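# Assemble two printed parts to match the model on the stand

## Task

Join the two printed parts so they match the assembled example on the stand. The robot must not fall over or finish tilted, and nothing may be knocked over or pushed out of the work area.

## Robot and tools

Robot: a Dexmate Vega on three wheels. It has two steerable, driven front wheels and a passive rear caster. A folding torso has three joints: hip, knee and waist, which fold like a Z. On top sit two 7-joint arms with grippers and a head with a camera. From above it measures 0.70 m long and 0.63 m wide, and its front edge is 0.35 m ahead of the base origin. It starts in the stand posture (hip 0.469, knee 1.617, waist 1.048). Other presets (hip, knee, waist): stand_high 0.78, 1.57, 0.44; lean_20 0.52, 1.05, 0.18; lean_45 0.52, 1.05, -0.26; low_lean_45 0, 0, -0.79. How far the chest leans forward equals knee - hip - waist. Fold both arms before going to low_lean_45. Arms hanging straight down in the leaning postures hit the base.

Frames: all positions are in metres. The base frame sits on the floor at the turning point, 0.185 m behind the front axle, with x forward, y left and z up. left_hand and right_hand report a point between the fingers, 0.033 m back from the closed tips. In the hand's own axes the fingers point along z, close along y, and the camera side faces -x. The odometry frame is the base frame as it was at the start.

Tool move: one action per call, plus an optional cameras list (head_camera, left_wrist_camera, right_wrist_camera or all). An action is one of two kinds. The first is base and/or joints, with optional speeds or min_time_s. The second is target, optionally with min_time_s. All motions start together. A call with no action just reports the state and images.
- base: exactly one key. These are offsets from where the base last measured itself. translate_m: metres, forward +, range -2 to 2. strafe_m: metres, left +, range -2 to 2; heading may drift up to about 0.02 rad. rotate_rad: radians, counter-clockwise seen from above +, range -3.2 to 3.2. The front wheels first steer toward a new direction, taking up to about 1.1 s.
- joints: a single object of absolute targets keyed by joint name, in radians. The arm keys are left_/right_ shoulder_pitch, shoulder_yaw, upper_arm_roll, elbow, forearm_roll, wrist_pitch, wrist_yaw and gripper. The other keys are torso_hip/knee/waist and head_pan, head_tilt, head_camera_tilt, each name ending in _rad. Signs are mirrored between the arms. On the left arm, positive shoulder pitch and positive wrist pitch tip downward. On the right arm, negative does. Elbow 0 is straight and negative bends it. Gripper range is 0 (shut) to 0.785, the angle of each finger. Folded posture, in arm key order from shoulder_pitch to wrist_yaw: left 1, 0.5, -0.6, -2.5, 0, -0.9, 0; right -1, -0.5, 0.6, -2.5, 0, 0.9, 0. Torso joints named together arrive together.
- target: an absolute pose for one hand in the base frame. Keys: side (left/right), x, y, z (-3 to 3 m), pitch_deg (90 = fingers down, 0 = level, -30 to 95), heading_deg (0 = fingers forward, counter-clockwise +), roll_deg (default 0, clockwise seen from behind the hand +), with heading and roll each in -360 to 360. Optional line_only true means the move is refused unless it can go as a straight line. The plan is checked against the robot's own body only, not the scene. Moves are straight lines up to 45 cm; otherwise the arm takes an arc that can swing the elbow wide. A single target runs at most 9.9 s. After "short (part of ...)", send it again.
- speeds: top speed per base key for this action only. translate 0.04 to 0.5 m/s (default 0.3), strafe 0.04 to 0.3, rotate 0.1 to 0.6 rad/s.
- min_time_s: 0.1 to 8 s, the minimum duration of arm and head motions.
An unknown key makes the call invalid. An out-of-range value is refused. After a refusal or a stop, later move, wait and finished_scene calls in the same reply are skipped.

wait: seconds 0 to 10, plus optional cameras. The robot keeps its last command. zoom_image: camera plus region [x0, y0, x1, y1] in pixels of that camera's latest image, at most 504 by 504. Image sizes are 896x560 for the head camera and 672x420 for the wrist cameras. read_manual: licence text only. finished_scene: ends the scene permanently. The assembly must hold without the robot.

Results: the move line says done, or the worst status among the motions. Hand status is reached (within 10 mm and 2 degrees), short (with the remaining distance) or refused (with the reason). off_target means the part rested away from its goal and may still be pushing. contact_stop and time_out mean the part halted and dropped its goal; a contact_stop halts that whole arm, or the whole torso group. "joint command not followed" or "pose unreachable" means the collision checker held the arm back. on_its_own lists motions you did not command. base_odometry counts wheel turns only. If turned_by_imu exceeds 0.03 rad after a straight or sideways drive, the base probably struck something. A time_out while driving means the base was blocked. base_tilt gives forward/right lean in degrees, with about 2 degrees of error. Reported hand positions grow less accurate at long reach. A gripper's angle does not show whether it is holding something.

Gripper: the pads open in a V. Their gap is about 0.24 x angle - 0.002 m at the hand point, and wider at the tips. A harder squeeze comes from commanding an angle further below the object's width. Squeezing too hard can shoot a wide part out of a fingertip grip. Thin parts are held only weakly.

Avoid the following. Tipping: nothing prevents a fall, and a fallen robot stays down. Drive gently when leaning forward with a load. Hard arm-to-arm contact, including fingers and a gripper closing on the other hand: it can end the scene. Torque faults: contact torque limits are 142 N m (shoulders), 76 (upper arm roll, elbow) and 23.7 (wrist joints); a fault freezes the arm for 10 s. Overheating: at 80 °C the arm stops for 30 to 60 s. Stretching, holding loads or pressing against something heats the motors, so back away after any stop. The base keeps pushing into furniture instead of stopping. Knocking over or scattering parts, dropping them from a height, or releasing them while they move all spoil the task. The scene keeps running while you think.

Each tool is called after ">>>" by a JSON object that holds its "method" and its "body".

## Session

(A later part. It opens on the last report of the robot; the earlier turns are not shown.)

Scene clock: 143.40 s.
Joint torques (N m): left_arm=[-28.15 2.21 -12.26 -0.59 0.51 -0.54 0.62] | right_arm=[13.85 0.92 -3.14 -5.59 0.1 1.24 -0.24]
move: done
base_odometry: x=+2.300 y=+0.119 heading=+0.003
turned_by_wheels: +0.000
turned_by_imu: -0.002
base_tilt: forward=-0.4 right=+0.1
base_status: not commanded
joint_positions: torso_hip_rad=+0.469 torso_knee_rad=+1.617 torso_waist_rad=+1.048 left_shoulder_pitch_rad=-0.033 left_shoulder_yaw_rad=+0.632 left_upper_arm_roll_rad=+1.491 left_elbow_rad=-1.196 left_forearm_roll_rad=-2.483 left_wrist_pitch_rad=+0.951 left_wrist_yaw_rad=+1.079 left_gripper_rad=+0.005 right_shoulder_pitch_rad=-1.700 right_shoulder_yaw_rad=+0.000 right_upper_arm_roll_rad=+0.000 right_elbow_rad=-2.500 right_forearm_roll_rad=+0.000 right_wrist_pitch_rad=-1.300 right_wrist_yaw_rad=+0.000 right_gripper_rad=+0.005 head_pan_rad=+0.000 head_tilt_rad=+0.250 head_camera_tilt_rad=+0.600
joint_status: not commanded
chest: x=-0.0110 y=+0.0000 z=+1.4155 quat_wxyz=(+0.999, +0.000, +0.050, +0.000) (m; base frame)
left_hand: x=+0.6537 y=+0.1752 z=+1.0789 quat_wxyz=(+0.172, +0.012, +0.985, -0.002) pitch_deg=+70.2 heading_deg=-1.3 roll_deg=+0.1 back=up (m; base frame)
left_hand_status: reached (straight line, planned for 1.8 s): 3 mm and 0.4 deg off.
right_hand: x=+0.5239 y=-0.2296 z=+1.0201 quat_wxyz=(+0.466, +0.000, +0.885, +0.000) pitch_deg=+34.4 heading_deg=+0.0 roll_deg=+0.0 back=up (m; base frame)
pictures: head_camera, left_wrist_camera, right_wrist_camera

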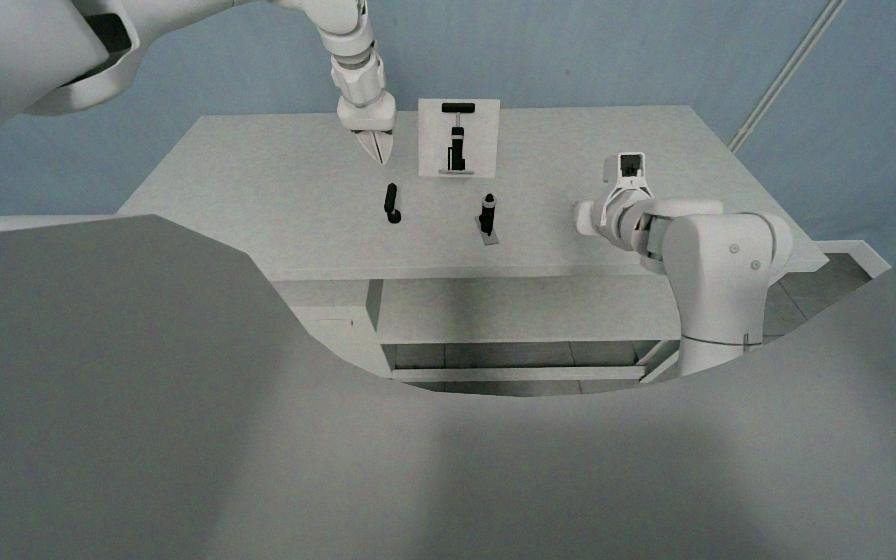

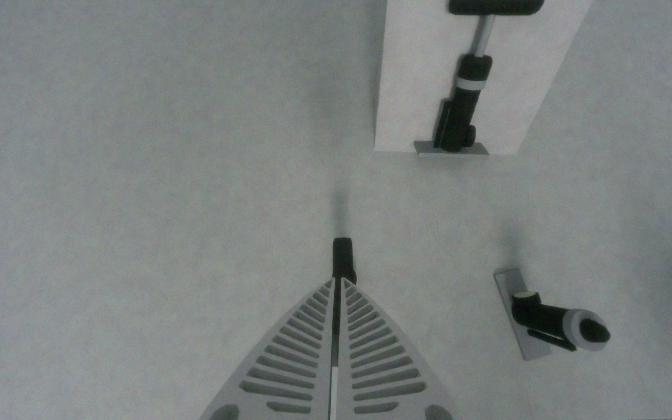

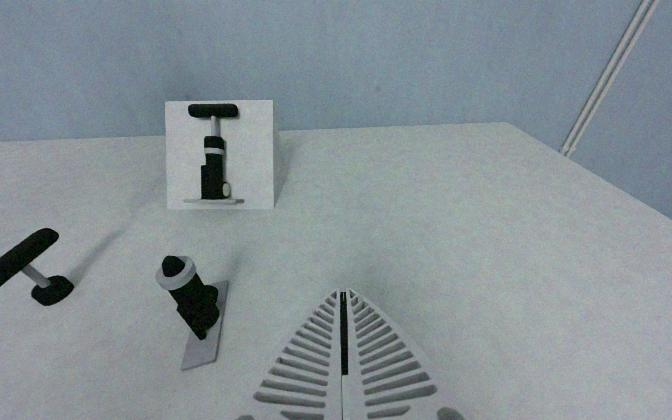

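>>> {"method": "move", "body": {"joints": {"left_gripper_rad": 0.3}}}

>>> {"method": "move", "body": {"target": {"side": "left", "x": 0.657, "y": 0.171, "z": 1.0, "pitch_deg": 70, "heading_deg": -1, "line_only": true}, "cameras": ["all"]}}

Scene clock: 147.67 s.
Joint torques (N m): left_arm=[-30.16 2.41 -10.43 0.06 0.37 -0.82 0.54] | right_arm=[13.83 0.65 -1.99 -6.64 0.15 2.08 -0.13]
move: done
base_odometry: x=+2.300 y=+0.119 heading=+0.003
turned_by_wheels: +0.000
turned_by_imu: -0.001
base_tilt: forward=-0.3 right=+0.2
base_status: not commanded
joint_positions: torso_hip_rad=+0.469 torso_knee_rad=+1.617 torso_waist_rad=+1.048 left_shoulder_pitch_rad=-0.034 left_shoulder_yaw_rad=+0.637 left_upper_arm_roll_rad=+1.490 left_elbow_rad=-1.197 left_forearm_roll_rad=-2.483 left_wrist_pitch_rad=+0.949 left_wrist_yaw_rad=+1.079 left_gripper_rad=+0.300 right_shoulder_pitch_rad=-1.700 right_shoulder_yaw_rad=+0.000 right_upper_arm_roll_rad=+0.000 right_elbow_rad=-2.500 right_forearm_roll_rad=+0.000 right_wrist_pitch_rad=-1.300 right_wrist_yaw_rad=+0.000 right_gripper_rad=+0.005 head_pan_rad=+0.000 head_tilt_rad=+0.250 head_camera_tilt_rad=+0.600
joint_status: all done
chest: x=-0.0110 y=+0.0000 z=+1.4155 quat_wxyz=(+0.999, +0.000, +0.050, +0.000) (m; base frame)
left_hand: x=+0.6547 y=+0.1780 z=+1.0795 quat_wxyz=(+0.173, +0.009, +0.985, -0.001) pitch_deg=+70.0 heading_deg=-1.0 roll_deg=+0.0 back=up (m; base frame)
right_hand: x=+0.5239 y=-0.2296 z=+1.0201 quat_wxyz=(+0.466, +0.000, +0.885, +0.000) pitch_deg=+34.4 heading_deg=+0.0 roll_deg=+0.0 back=up (m; base frame)
pictures: none

Scene clock: 149.80 s.
Joint torques (N m): left_arm=[-18.29 -3.67 -7.04 0.58 0 -0.09 -0.07] | right_arm=[13.33 1.4 -2.54 -6.74 0.12 1.39 -0.22]
move: done
base_odometry: x=+2.300 y=+0.119 heading=+0.003
turned_by_wheels: +0.000
turned_by_imu: -0.001
base_tilt: forward=-0.3 right=+0.0
base_status: not commanded
joint_positions: torso_hip_rad=+0.469 torso_knee_rad=+1.617 torso_waist_rad=+1.048 left_shoulder_pitch_rad=+0.078 left_shoulder_yaw_rad=+0.593 left_upper_arm_roll_rad=+1.515 left_elbow_rad=-1.153 left_forearm_roll_rad=-2.312 left_wrist_pitch_rad=+0.872 left_wrist_yaw_rad=+0.929 left_gripper_rad=+0.300 right_shoulder_pitch_rad=-1.700 right_shoulder_yaw_rad=+0.000 right_upper_arm_roll_rad=+0.000 right_elbow_rad=-2.500 right_forearm_roll_rad=+0.000 right_wrist_pitch_rad=-1.300 right_wrist_yaw_rad=+0.000 right_gripper_rad=+0.005 head_pan_rad=+0.000 head_tilt_rad=+0.250 head_camera_tilt_rad=+0.600
joint_status: not commanded
chest: x=-0.0110 y=+0.0000 z=+1.4155 quat_wxyz=(+0.999, +0.000, +0.050, +0.000) (m; base frame)
left_hand: x=+0.6570 y=+0.1713 z=+1.0022 quat_wxyz=(+0.174, +0.008, +0.985, -0.001) pitch_deg=+70.0 heading_deg=-1.0 roll_deg=+0.0 back=up (m; base frame)
left_hand_status: reached (straight line, planned for 0.9 s): 2 mm and 0.0 deg off.
right_hand: x=+0.5239 y=-0.2296 z=+1.0201 quat_wxyz=(+0.466, +0.000, +0.885, +0.000) pitch_deg=+34.4 heading_deg=+0.0 roll_deg=+0.0 back=up (m; base frame)
pictures: head_camera, left_wrist_camera, right_wrist_camera

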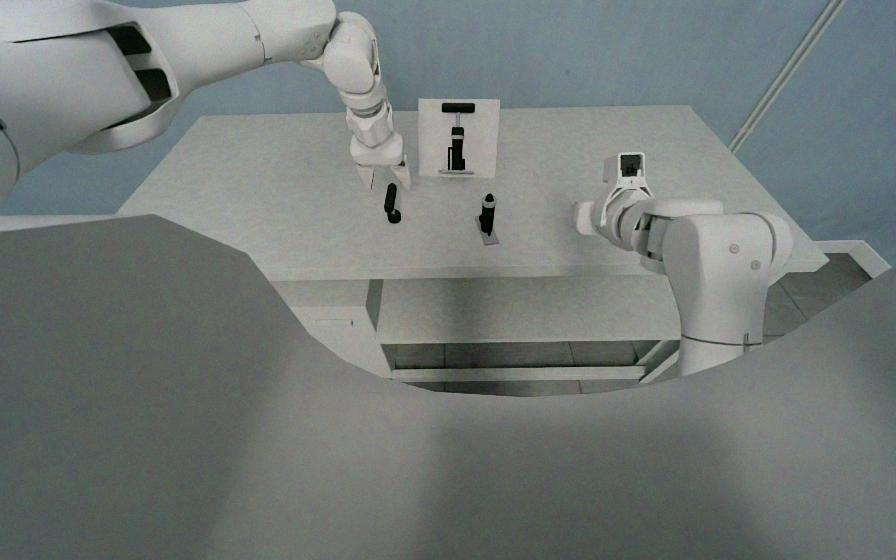

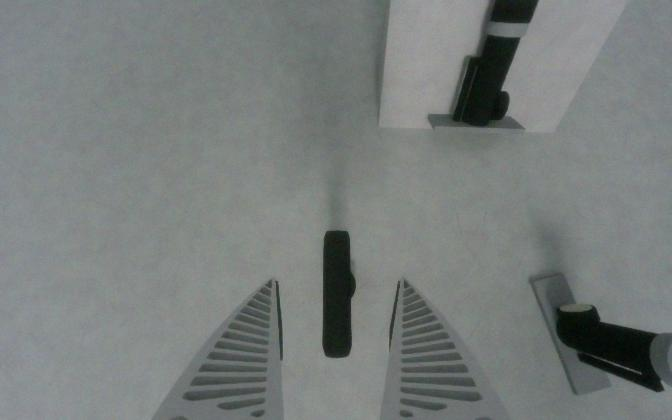

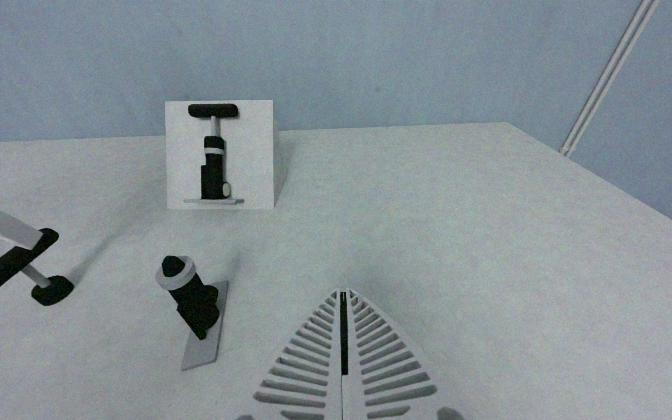

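>>> {"method": "zoom_image", "body": {"camera": "left_wrist_camera", "region": [255, 220, 425, 370]}}

Scaled by 2.965 from the camera's 672x420 image, which has a finer 960x600 frame.

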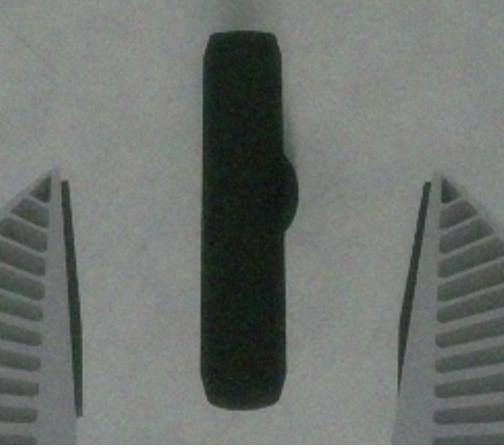

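>>> {"method": "move", "body": {"target": {"side": "left", "x": 0.659, "y": 0.1728, "z": 0.955, "pitch_deg": 70, "heading_deg": -1, "line_only": true}, "cameras": ["left_wrist_camera", "right_wrist_camera", "head_camera"]}}

Scene clock: 154.03 s.
Joint torques (N m): left_arm=[-17.63 -3.12 -7.02 1.85 0.35 -0.23 -0.38] | right_arm=[13.96 -0.74 -2.4 -6.93 0.47 1.19 -0.24]
move: done
base_odometry: x=+2.300 y=+0.119 heading=+0.003
turned_by_wheels: +0.000
turned_by_imu: -0.001
base_tilt: forward=-0.4 right=+0.0
base_status: not commanded
joint_positions: torso_hip_rad=+0.469 torso_knee_rad=+1.617 torso_waist_rad=+1.048 left_shoulder_pitch_rad=+0.134 left_shoulder_yaw_rad=+0.553 left_upper_arm_roll_rad=+1.543 left_elbow_rad=-1.082 left_forearm_roll_rad=-2.211 left_wrist_pitch_rad=+0.836 left_wrist_yaw_rad=+0.820 left_gripper_rad=+0.300 right_shoulder_pitch_rad=-1.700 right_shoulder_yaw_rad=+0.000 right_upper_arm_roll_rad=+0.000 right_elbow_rad=-2.500 right_forearm_roll_rad=+0.000 right_wrist_pitch_rad=-1.300 right_wrist_yaw_rad=+0.000 right_gripper_rad=+0.005 head_pan_rad=+0.000 head_tilt_rad=+0.250 head_camera_tilt_rad=+0.600
joint_status: not commanded
chest: x=-0.0110 y=+0.0000 z=+1.4155 quat_wxyz=(+0.999, +0.000, +0.050, +0.000) (m; base frame)
left_hand: x=+0.6590 y=+0.1728 z=+0.9569 quat_wxyz=(+0.174, +0.008, +0.985, -0.002) pitch_deg=+70.0 heading_deg=-1.0 roll_deg=+0.0 back=up (m; base frame)
left_hand_status: reached (straight line, planned for 0.7 s): 2 mm and 0.0 deg off.
right_hand: x=+0.5239 y=-0.2296 z=+1.0201 quat_wxyz=(+0.466, +0.000, +0.885, +0.000) pitch_deg=+34.4 heading_deg=+0.0 roll_deg=+0.0 back=up (m; base frame)
pictures: head_camera, left_wrist_camera, right_wrist_camera

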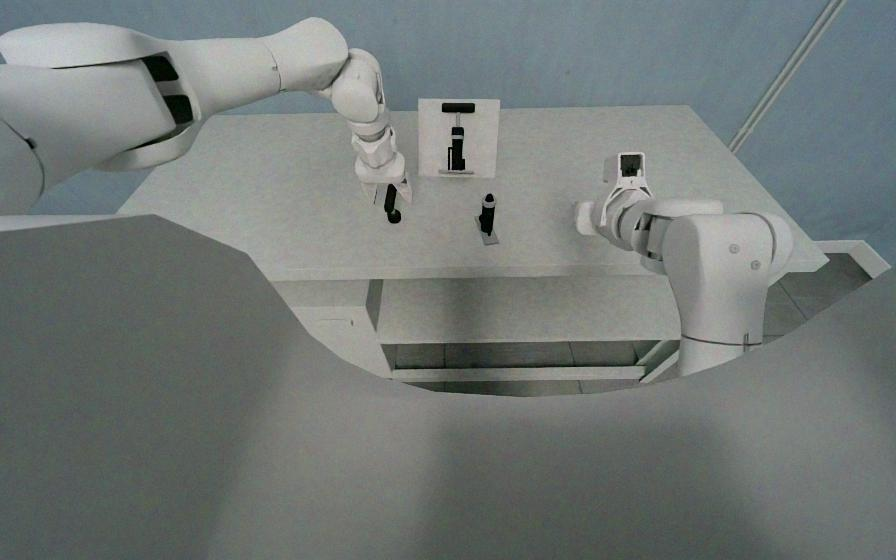

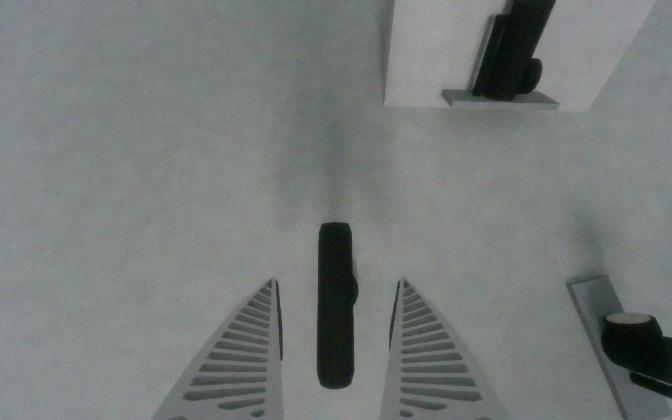

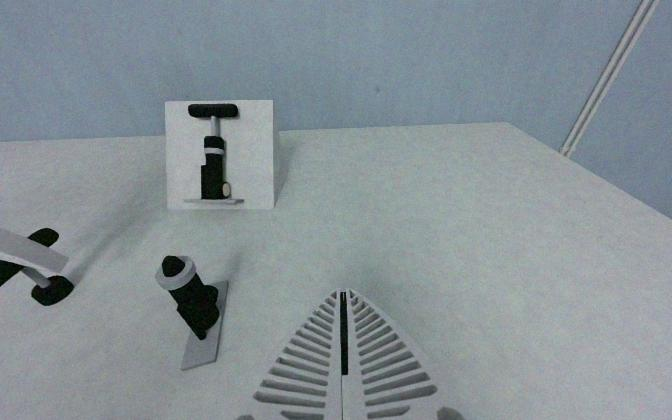

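>>> {"method": "zoom_image", "body": {"camera": "left_wrist_camera", "region": [255, 210, 425, 400]}}

>>> {"method": "zoom_image", "body": {"camera": "right_wrist_camera", "region": [0, 210, 100, 320]}}

>>> {"method": "zoom_image", "body": {"camera": "head_camera", "region": [340, 130, 440, 240]}}

Scaled by 2.653 from the camera's 672x420 image, which has a finer 960x600 frame.

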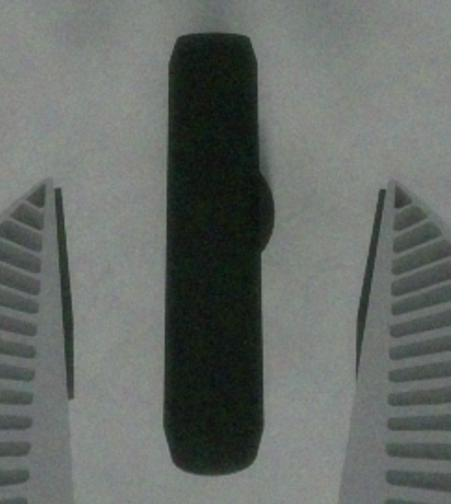

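Scaled by 4.582 from the camera's 672x420 image, which has a finer 960x600 frame.

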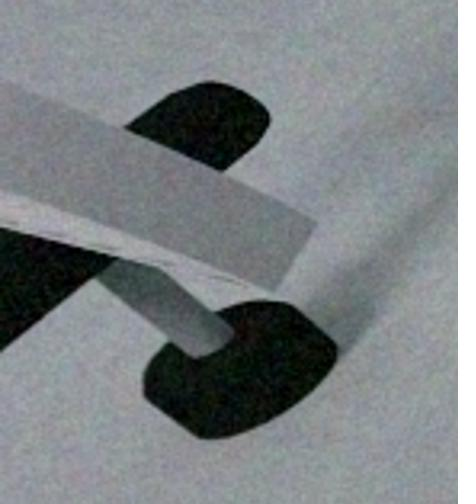

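Scaled by 4.582 from the camera's 896x560 image, which has a finer 960x600 frame.

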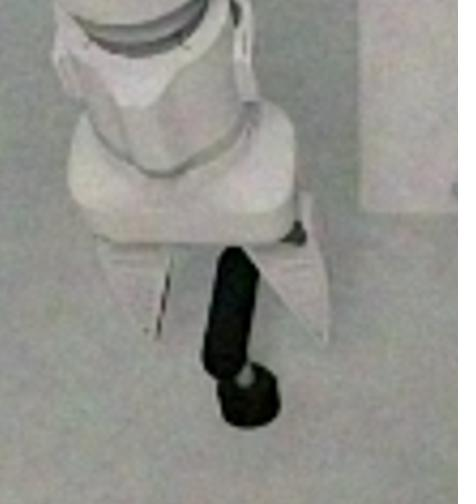

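>>> {"method": "move", "body": {"target": {"side": "left", "x": 0.659, "y": 0.1745, "z": 0.939, "pitch_deg": 70, "heading_deg": -1, "line_only": true}, "cameras": ["left_wrist_camera", "right_wrist_camera", "head_camera"]}}

>>> {"method": "zoom_image", "body": {"camera": "left_wrist_camera", "region": [255, 210, 425, 400]}}

>>> {"method": "zoom_image", "body": {"camera": "right_wrist_camera", "region": [0, 210, 100, 320]}}

Scene clock: 157.13 s.
Joint torques (N m): left_arm=[-17.8 0.21 -6.06 1.44 0.12 -0.55 -0.16] | right_arm=[15.14 1.66 -1.92 -5.41 0.28 2 -0.22]
move: done
base_odometry: x=+2.300 y=+0.119 heading=+0.003
turned_by_wheels: +0.000
turned_by_imu: -0.001
base_tilt: forward=-0.3 right=+0.3
base_status: not commanded
joint_positions: torso_hip_rad=+0.469 torso_knee_rad=+1.617 torso_waist_rad=+1.048 left_shoulder_pitch_rad=+0.153 left_shoulder_yaw_rad=+0.540 left_upper_arm_roll_rad=+1.554 left_elbow_rad=-1.055 left_forearm_roll_rad=-2.177 left_wrist_pitch_rad=+0.823 left_wrist_yaw_rad=+0.779 left_gripper_rad=+0.300 right_shoulder_pitch_rad=-1.700 right_shoulder_yaw_rad=+0.000 right_upper_arm_roll_rad=+0.000 right_elbow_rad=-2.500 right_forearm_roll_rad=+0.000 right_wrist_pitch_rad=-1.300 right_wrist_yaw_rad=+0.000 right_gripper_rad=+0.005 head_pan_rad=+0.000 head_tilt_rad=+0.250 head_camera_tilt_rad=+0.600
joint_status: not commanded
chest: x=-0.0110 y=+0.0000 z=+1.4155 quat_wxyz=(+0.999, +0.000, +0.050, +0.000) (m; base frame)
left_hand: x=+0.6590 y=+0.1744 z=+0.9408 quat_wxyz=(+0.174, +0.009, +0.985, -0.001) pitch_deg=+70.0 heading_deg=-1.0 roll_deg=+0.0 back=up (m; base frame)
left_hand_status: reached (straight line, planned for 0.4 s): 2 mm and 0.0 deg off.
right_hand: x=+0.5239 y=-0.2296 z=+1.0201 quat_wxyz=(+0.466, +0.000, +0.885, +0.000) pitch_deg=+34.4 heading_deg=+0.0 roll_deg=+0.0 back=up (m; base frame)
pictures: head_camera, left_wrist_camera, right_wrist_camera

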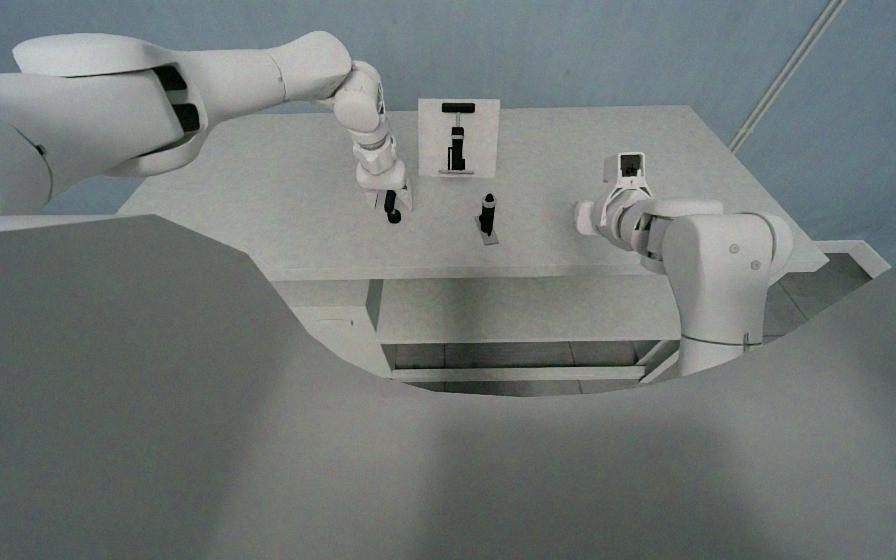

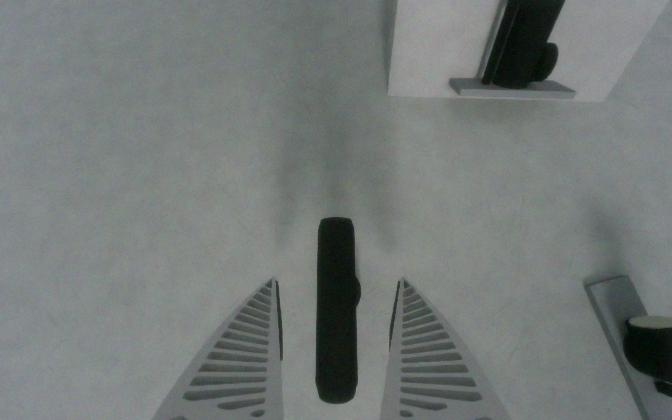

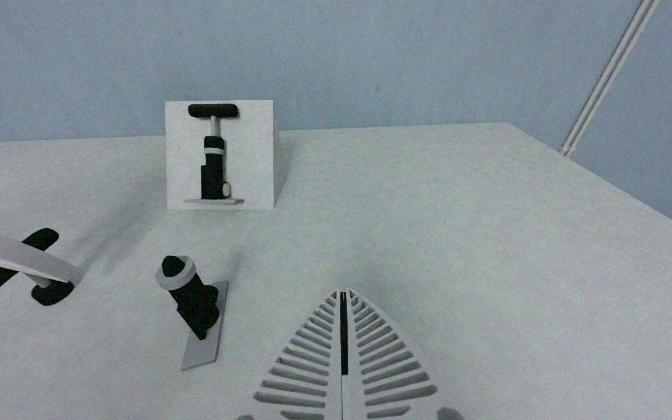

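Scaled by 2.653 from the camera's 672x420 image, which has a finer 960x600 frame.

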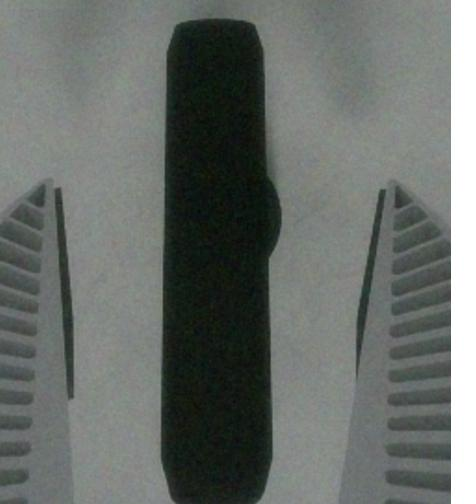

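Scaled by 4.582 from the camera's 672x420 image, which has a finer 960x600 frame.

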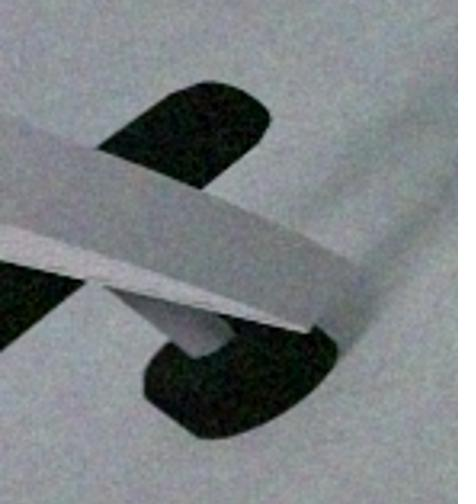

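>>> {"method": "move", "body": {"joints": {"left_gripper_rad": 0.16}, "min_time_s": 1.0, "cameras": ["left_wrist_camera", "right_wrist_camera"]}}

>>> {"method": "zoom_image", "body": {"camera": "left_wrist_camera", "region": [255, 210, 425, 400]}}

Scene clock: 158.73 s.
Joint torques (N m): left_arm=[-16.62 -2.24 -6.32 0.73 0.13 -0.61 -0.14] | right_arm=[12.77 0.23 -2.68 -6.74 0.12 1.02 -0.12]
move: done
base_odometry: x=+2.300 y=+0.119 heading=+0.003
turned_by_wheels: +0.000
turned_by_imu: +0.000
base_tilt: forward=-0.3 right=+0.2
base_status: not commanded
joint_positions: torso_hip_rad=+0.469 torso_knee_rad=+1.617 torso_waist_rad=+1.048 left_shoulder_pitch_rad=+0.155 left_shoulder_yaw_rad=+0.538 left_upper_arm_roll_rad=+1.556 left_elbow_rad=-1.052 left_forearm_roll_rad=-2.173 left_wrist_pitch_rad=+0.821 left_wrist_yaw_rad=+0.775 left_gripper_rad=+0.160 right_shoulder_pitch_rad=-1.700 right_shoulder_yaw_rad=+0.000 right_upper_arm_roll_rad=+0.000 right_elbow_rad=-2.500 right_forearm_roll_rad=+0.000 right_wrist_pitch_rad=-1.300 right_wrist_yaw_rad=+0.000 right_gripper_rad=+0.005 head_pan_rad=+0.000 head_tilt_rad=+0.250 head_camera_tilt_rad=+0.600
joint_status: all done
chest: x=-0.0110 y=+0.0000 z=+1.4155 quat_wxyz=(+0.999, +0.000, +0.050, +0.000) (m; base frame)
left_hand: x=+0.6590 y=+0.1745 z=+0.9391 quat_wxyz=(+0.174, +0.009, +0.985, -0.001) pitch_deg=+70.0 heading_deg=-1.0 roll_deg=+0.0 back=up (m; base frame)
right_hand: x=+0.5239 y=-0.2296 z=+1.0201 quat_wxyz=(+0.466, +0.000, +0.885, +0.000) pitch_deg=+34.4 heading_deg=+0.0 roll_deg=+0.0 back=up (m; base frame)
pictures: left_wrist_camera, right_wrist_camera

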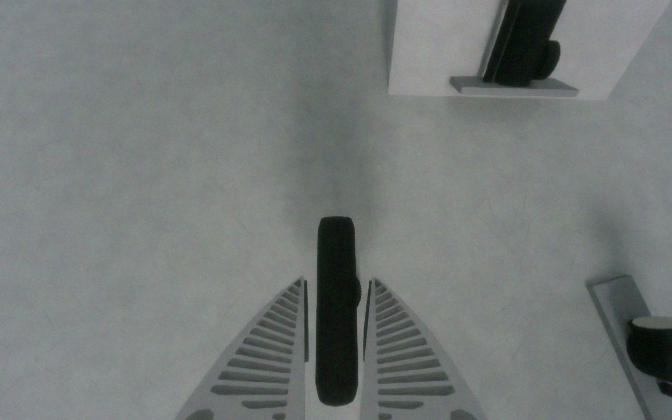

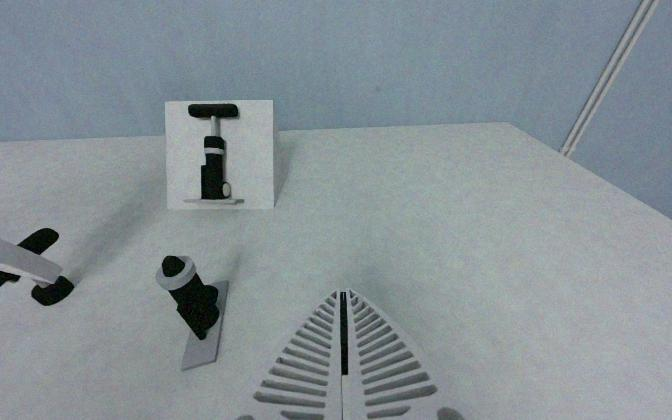

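Scaled by 2.653 from the camera's 672x420 image, which has a finer 960x600 frame.

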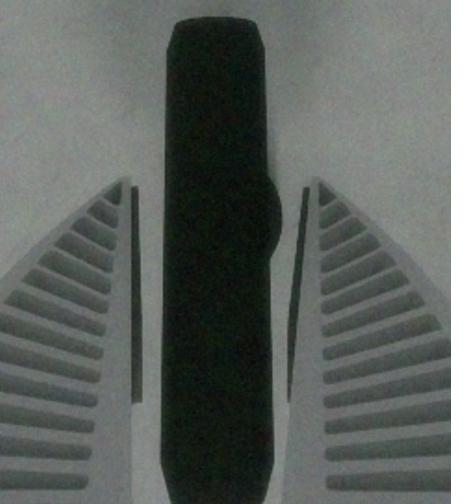

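>>> {"method": "move", "body": {"joints": {"left_gripper_rad": 0.07}, "min_time_s": 1.0, "cameras": ["left_wrist_camera", "right_wrist_camera"]}}

>>> {"method": "zoom_image", "body": {"camera": "left_wrist_camera", "region": [255, 210, 425, 400]}}

>>> {"method": "zoom_image", "body": {"camera": "right_wrist_camera", "region": [0, 210, 100, 320]}}

Scene clock: 159.67 s.
Joint torques (N m): left_arm=[-18.45 -0.13 -6.34 1.15 0.3 -1.84 -0.11] | right_arm=[14.1 1.58 -1.82 -5.01 0.18 1.98 -0.06]
move: done
base_odometry: x=+2.300 y=+0.119 heading=+0.003
turned_by_wheels: +0.000
turned_by_imu: +0.000
base_tilt: forward=-0.3 right=+0.2
base_status: not commanded
joint_positions: torso_hip_rad=+0.469 torso_knee_rad=+1.617 torso_waist_rad=+1.048 left_shoulder_pitch_rad=+0.155 left_shoulder_yaw_rad=+0.538 left_upper_arm_roll_rad=+1.556 left_elbow_rad=-1.052 left_forearm_roll_rad=-2.173 left_wrist_pitch_rad=+0.821 left_wrist_yaw_rad=+0.775 left_gripper_rad=+0.070 right_shoulder_pitch_rad=-1.700 right_shoulder_yaw_rad=+0.000 right_upper_arm_roll_rad=+0.000 right_elbow_rad=-2.500 right_forearm_roll_rad=+0.000 right_wrist_pitch_rad=-1.300 right_wrist_yaw_rad=+0.000 right_gripper_rad=+0.005 head_pan_rad=+0.000 head_tilt_rad=+0.250 head_camera_tilt_rad=+0.600
joint_status: all done
chest: x=-0.0110 y=+0.0000 z=+1.4155 quat_wxyz=(+0.999, +0.000, +0.050, +0.000) (m; base frame)
left_hand: x=+0.6590 y=+0.1746 z=+0.9390 quat_wxyz=(+0.174, +0.009, +0.985, -0.001) pitch_deg=+70.0 heading_deg=-1.0 roll_deg=+0.0 back=up (m; base frame)
right_hand: x=+0.5239 y=-0.2296 z=+1.0201 quat_wxyz=(+0.466, +0.000, +0.885, +0.000) pitch_deg=+34.4 heading_deg=+0.0 roll_deg=+0.0 back=up (m; base frame)
pictures: left_wrist_camera, right_wrist_camera

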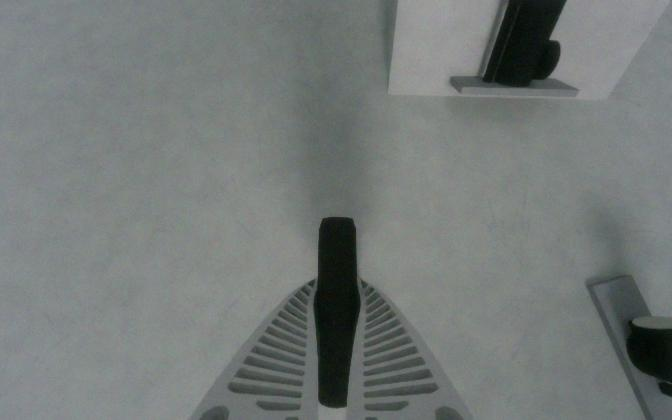

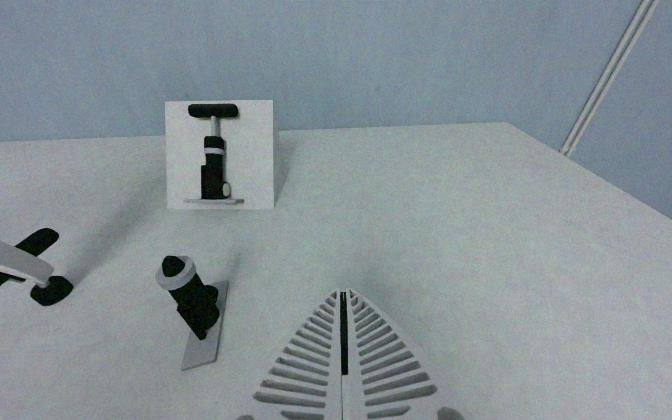

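Scaled by 2.653 from the camera's 672x420 image, which has a finer 960x600 frame.

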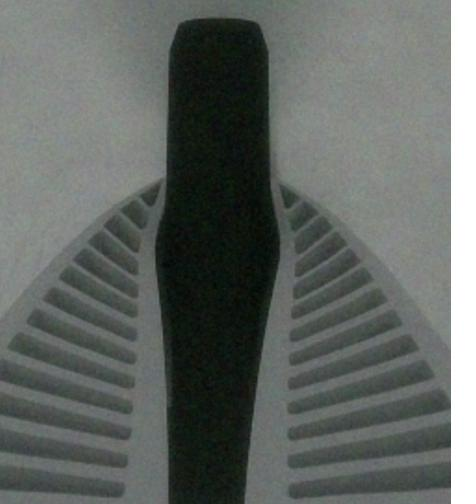

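Scaled by 4.582 from the camera's 672x420 image, which has a finer 960x600 frame.

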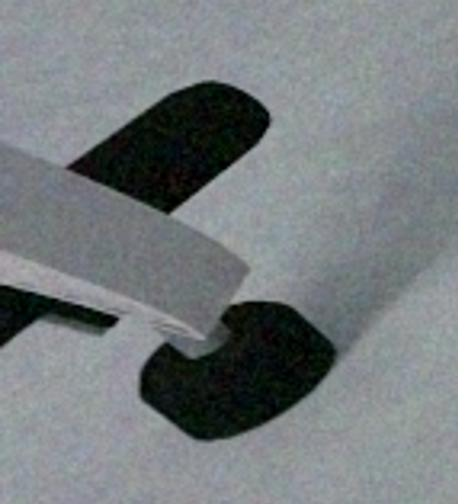

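>>> {"method": "move", "body": {"target": {"side": "left", "x": 0.659, "y": 0.1746, "z": 0.965, "pitch_deg": 70, "heading_deg": -1, "line_only": true}, "min_time_s": 1.5, "cameras": ["all"]}}

>>> {"method": "zoom_image", "body": {"camera": "right_wrist_camera", "region": [0, 200, 120, 320]}}

>>> {"method": "zoom_image", "body": {"camera": "head_camera", "region": [340, 130, 440, 240]}}

Scene clock: 162.33 s.
Joint torques (N m): left_arm=[-32.42 0.87 -10.93 -0.31 -0.17 -0.46 0.38] | right_arm=[14.98 0.79 -1.39 -5.49 0.02 1.67 -0.12]
move: done
base_odometry: x=+2.300 y=+0.119 heading=+0.003
turned_by_wheels: +0.000
turned_by_imu: -0.001
base_tilt: forward=-0.2 right=+0.1
base_status: not commanded
joint_positions: torso_hip_rad=+0.469 torso_knee_rad=+1.617 torso_waist_rad=+1.048 left_shoulder_pitch_rad=+0.127 left_shoulder_yaw_rad=+0.562 left_upper_arm_roll_rad=+1.538 left_elbow_rad=-1.092 left_forearm_roll_rad=-2.220 left_wrist_pitch_rad=+0.844 left_wrist_yaw_rad=+0.830 left_gripper_rad=+0.070 right_shoulder_pitch_rad=-1.700 right_shoulder_yaw_rad=+0.000 right_upper_arm_roll_rad=+0.000 right_elbow_rad=-2.500 right_forearm_roll_rad=+0.000 right_wrist_pitch_rad=-1.300 right_wrist_yaw_rad=+0.000 right_gripper_rad=+0.005 head_pan_rad=+0.000 head_tilt_rad=+0.250 head_camera_tilt_rad=+0.600
joint_status: not commanded
chest: x=-0.0110 y=+0.0000 z=+1.4155 quat_wxyz=(+0.999, +0.000, +0.050, +0.000) (m; base frame)
left_hand: x=+0.6587 y=+0.1746 z=+0.9625 quat_wxyz=(+0.173, +0.009, +0.985, -0.001) pitch_deg=+70.0 heading_deg=-1.0 roll_deg=+0.0 back=up (m; base frame)
left_hand_status: reached (straight line, planned for 1.5 s): 2 mm and 0.0 deg off.
right_hand: x=+0.5239 y=-0.2296 z=+1.0201 quat_wxyz=(+0.466, +0.000, +0.885, +0.000) pitch_deg=+34.4 heading_deg=+0.0 roll_deg=+0.0 back=up (m; base frame)
pictures: head_camera, left_wrist_camera, right_wrist_camera

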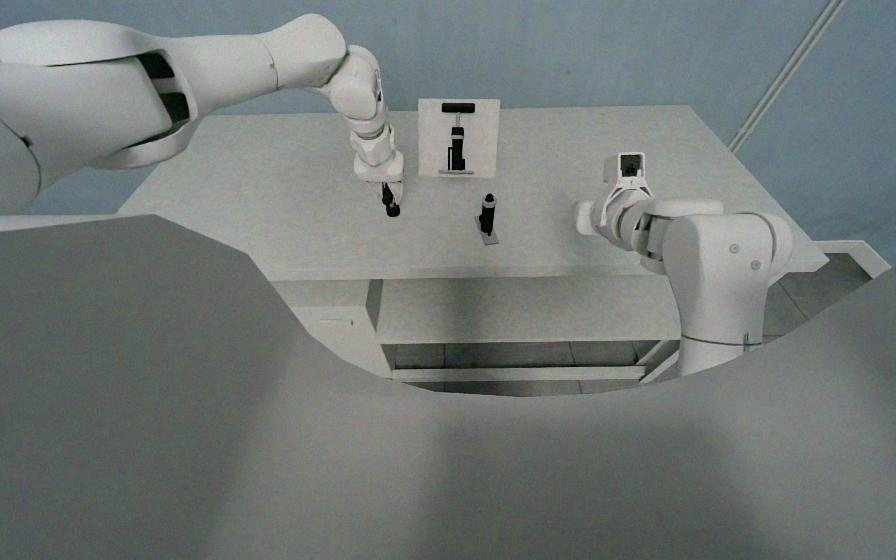

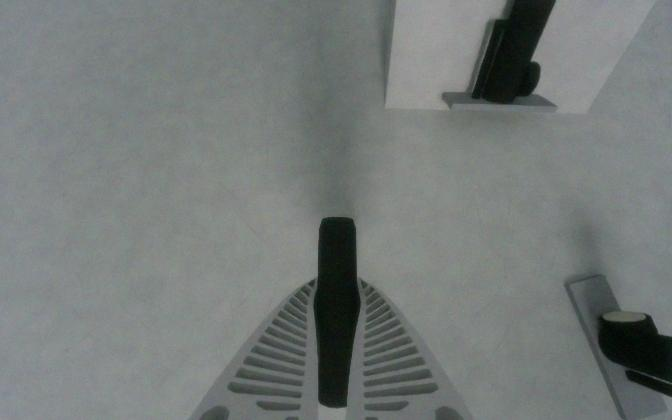

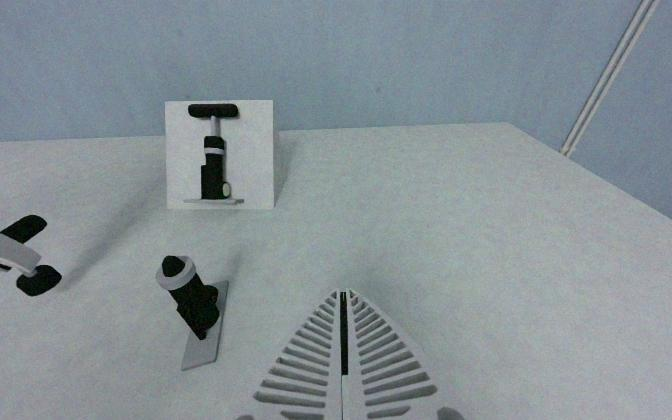

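Scaled by 4.200 from the camera's 672x420 image, which has a finer 960x600 frame.

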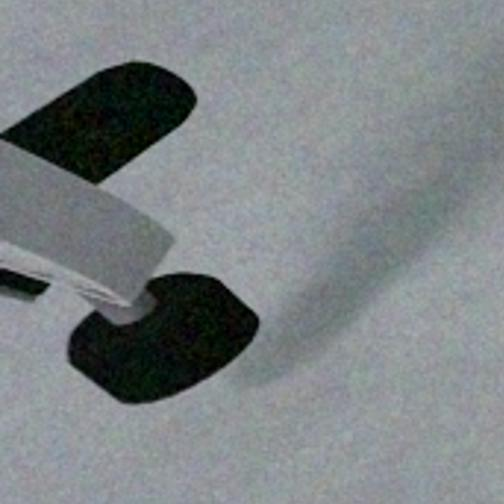

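Scaled by 4.582 from the camera's 896x560 image, which has a finer 960x600 frame.

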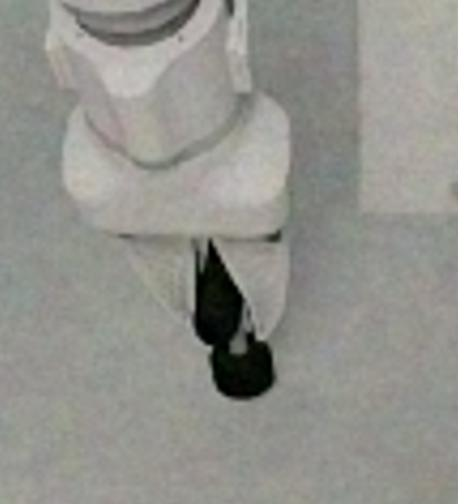

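>>> {"method": "move", "body": {"target": {"side": "left", "x": 0.655, "y": 0.18, "z": 1.11, "pitch_deg": 70, "heading_deg": 11, "line_only": true}, "min_time_s": 2, "cameras": ["all"]}}

>>> {"method": "zoom_image", "body": {"camera": "right_wrist_camera", "region": [0, 60, 120, 220]}}

>>> {"method": "zoom_image", "body": {"camera": "head_camera", "region": [320, 90, 520, 250]}}

Scene clock: 168.13 s.
Joint torques (N m): left_arm=[-27.49 -1.78 -6.66 2.04 -0.08 0.26 0.34] | right_arm=[14 0.22 -2.05 -5.75 0.5 1.43 0.15]
move: done
base_odometry: x=+2.300 y=+0.119 heading=+0.003
turned_by_wheels: +0.000
turned_by_imu: -0.002
base_tilt: forward=-0.2 right=+0.4
base_status: not commanded
joint_positions: torso_hip_rad=+0.469 torso_knee_rad=+1.617 torso_waist_rad=+1.048 left_shoulder_pitch_rad=-0.325 left_shoulder_yaw_rad=+0.593 left_upper_arm_roll_rad=+1.921 left_elbow_rad=-1.263 left_forearm_roll_rad=-2.819 left_wrist_pitch_rad=+0.632 left_wrist_yaw_rad=+1.087 left_gripper_rad=+0.070 right_shoulder_pitch_rad=-1.700 right_shoulder_yaw_rad=+0.000 right_upper_arm_roll_rad=+0.000 right_elbow_rad=-2.500 right_forearm_roll_rad=+0.000 right_wrist_pitch_rad=-1.300 right_wrist_yaw_rad=+0.000 right_gripper_rad=+0.005 head_pan_rad=+0.000 head_tilt_rad=+0.250 head_camera_tilt_rad=+0.600
joint_status: not commanded
chest: x=-0.0110 y=+0.0000 z=+1.4155 quat_wxyz=(+0.999, +0.000, +0.050, +0.000) (m; base frame)
left_hand: x=+0.6550 y=+0.1796 z=+1.1087 quat_wxyz=(+0.173, -0.093, +0.980, +0.016) pitch_deg=+70.0 heading_deg=+10.8 roll_deg=+0.0 back=up (m; base frame)
left_hand_status: reached (straight line, planned for 2.5 s): 1 mm and 0.1 deg off.
right_hand: x=+0.5239 y=-0.2296 z=+1.0201 quat_wxyz=(+0.466, +0.000, +0.885, +0.000) pitch_deg=+34.4 heading_deg=+0.0 roll_deg=+0.0 back=up (m; base frame)
pictures: head_camera, left_wrist_camera, right_wrist_camera

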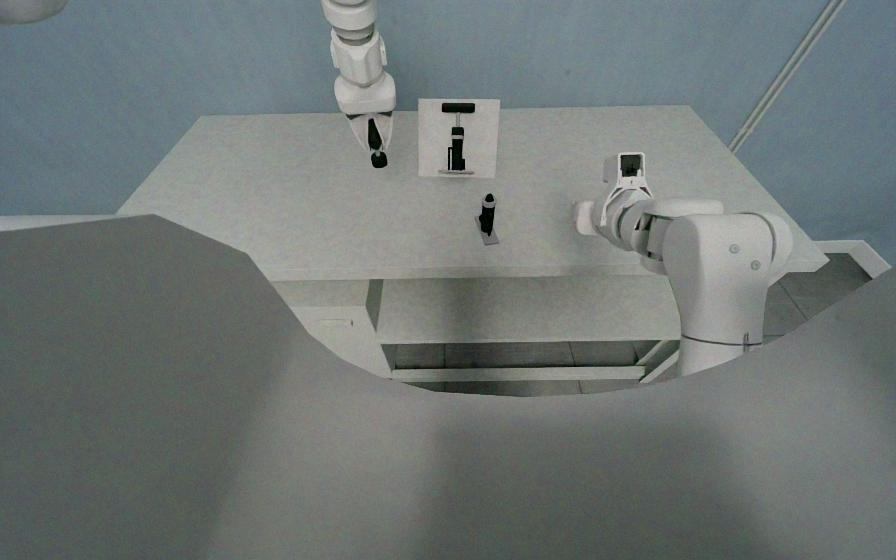

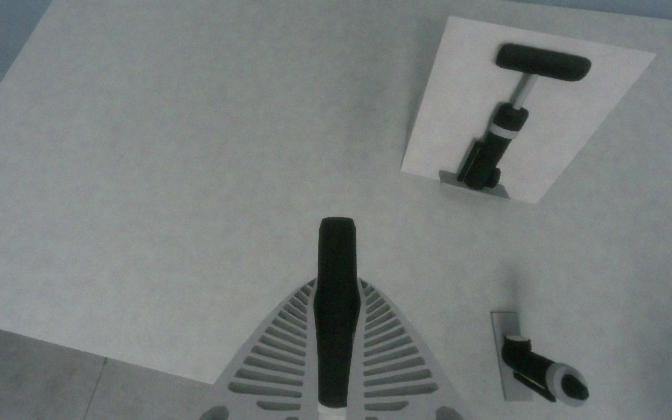

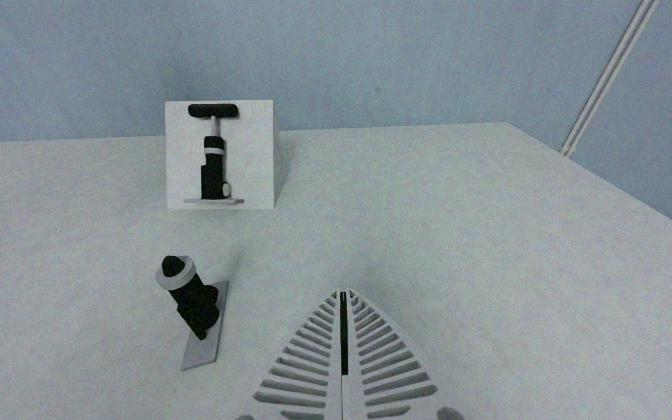

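Scaled by 3.150 from the camera's 672x420 image, which has a finer 960x600 frame.

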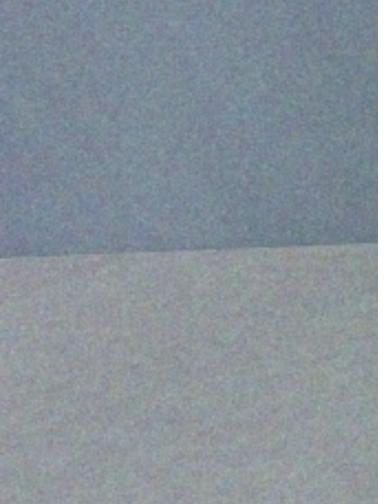

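Scaled by 2.520 from the camera's 896x560 image, which has a finer 960x600 frame.

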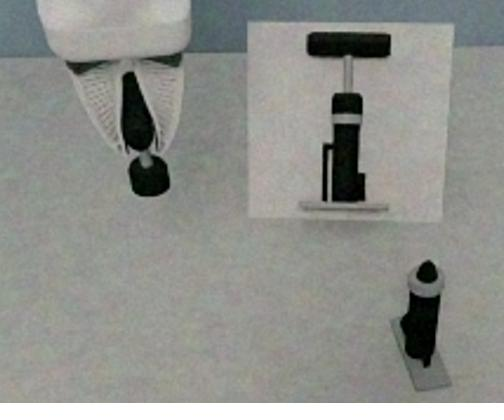

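>>> {"method": "move", "body": {"joints": {"right_gripper_rad": 0.27}}}

>>> {"method": "move", "body": {"target": {"side": "right", "x": 0.50, "y": -0.096, "z": 0.95, "pitch_deg": 15, "heading_deg": 18, "line_only": true}, "cameras": ["all"]}}

Scene clock: 169.73 s.
Joint torques (N m): left_arm=[-31.04 -2.7 -5.9 2.28 -0.32 0.04 0.45] | right_arm=[13.63 1.35 -3.64 -5.89 -0.28 1.04 -0.15]
move: done
base_odometry: x=+2.300 y=+0.119 heading=+0.003
turned_by_wheels: +0.000
turned_by_imu: +0.000
base_tilt: forward=-0.3 right=+0.2
base_status: not commanded
joint_positions: torso_hip_rad=+0.469 torso_knee_rad=+1.617 torso_waist_rad=+1.048 left_shoulder_pitch_rad=-0.330 left_shoulder_yaw_rad=+0.593 left_upper_arm_roll_rad=+1.926 left_elbow_rad=-1.264 left_forearm_roll_rad=-2.823 left_wrist_pitch_rad=+0.630 left_wrist_yaw_rad=+1.087 left_gripper_rad=+0.070 right_shoulder_pitch_rad=-1.700 right_shoulder_yaw_rad=+0.000 right_upper_arm_roll_rad=+0.000 right_elbow_rad=-2.500 right_forearm_roll_rad=+0.000 right_wrist_pitch_rad=-1.300 right_wrist_yaw_rad=+0.000 right_gripper_rad=+0.270 head_pan_rad=+0.000 head_tilt_rad=+0.250 head_camera_tilt_rad=+0.600
joint_status: all done
chest: x=-0.0110 y=+0.0000 z=+1.4155 quat_wxyz=(+0.999, +0.000, +0.050, +0.000) (m; base frame)
left_hand: x=+0.6549 y=+0.1800 z=+1.1096 quat_wxyz=(+0.173, -0.094, +0.980, +0.017) pitch_deg=+70.0 heading_deg=+11.0 roll_deg=+0.0 back=up (m; base frame)
right_hand: x=+0.5239 y=-0.2296 z=+1.0201 quat_wxyz=(+0.466, +0.000, +0.885, +0.000) pitch_deg=+34.4 heading_deg=+0.0 roll_deg=+0.0 back=up (m; base frame)
pictures: none

Scene clock: 175.00 s.
Joint torques (N m): left_arm=[-29.9 -2.92 -7.17 2.09 0.14 -0.73 0.36] | right_arm=[-1.73 -1.39 -2.63 -5.93 0.43 1.7 0.13]
move: done
base_odometry: x=+2.300 y=+0.119 heading=+0.003
turned_by_wheels: +0.000
turned_by_imu: -0.001
base_tilt: forward=-0.3 right=+0.1
base_status: not commanded
joint_positions: torso_hip_rad=+0.469 torso_knee_rad=+1.617 torso_waist_rad=+1.048 left_shoulder_pitch_rad=-0.330 left_shoulder_yaw_rad=+0.593 left_upper_arm_roll_rad=+1.926 left_elbow_rad=-1.264 left_forearm_roll_rad=-2.823 left_wrist_pitch_rad=+0.630 left_wrist_yaw_rad=+1.087 left_gripper_rad=+0.070 right_shoulder_pitch_rad=-1.983 right_shoulder_yaw_rad=-0.122 right_upper_arm_roll_rad=-0.161 right_elbow_rad=-2.021 right_forearm_roll_rad=-0.004 right_wrist_pitch_rad=-0.187 right_wrist_yaw_rad=+0.116 right_gripper_rad=+0.270 head_pan_rad=+0.000 head_tilt_rad=+0.250 head_camera_tilt_rad=+0.600
joint_status: not commanded
chest: x=-0.0110 y=+0.0000 z=+1.4155 quat_wxyz=(+0.999, +0.000, +0.050, +0.000) (m; base frame)
left_hand: x=+0.6549 y=+0.1800 z=+1.1097 quat_wxyz=(+0.173, -0.094, +0.980, +0.017) pitch_deg=+70.0 heading_deg=+11.0 roll_deg=+0.0 back=up (m; base frame)
right_hand: x=+0.5004 y=-0.0968 z=+0.9502 quat_wxyz=(+0.601, -0.123, +0.784, +0.095) pitch_deg=+15.1 heading_deg=+17.9 roll_deg=+0.0 back=up (m; base frame)
right_hand_status: reached (straight line, planned for 3.8 s): 1 mm and 0.1 deg off.
pictures: head_camera, left_wrist_camera, right_wrist_camera

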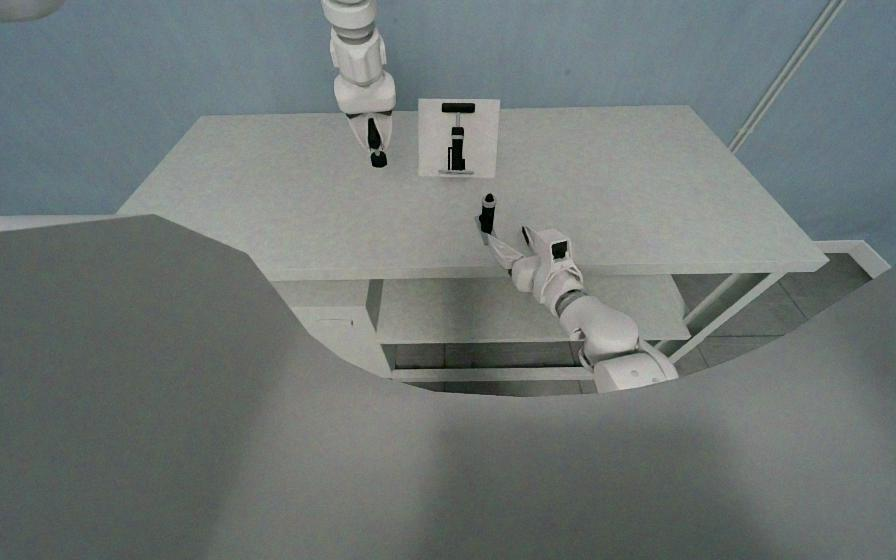

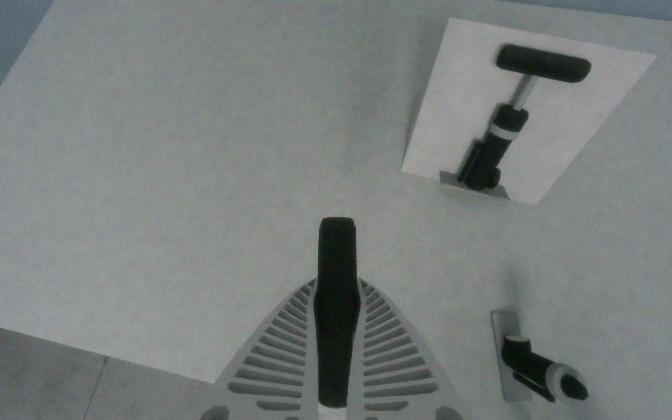

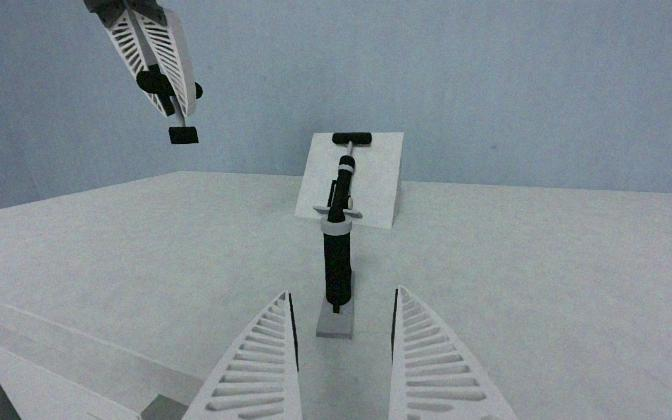

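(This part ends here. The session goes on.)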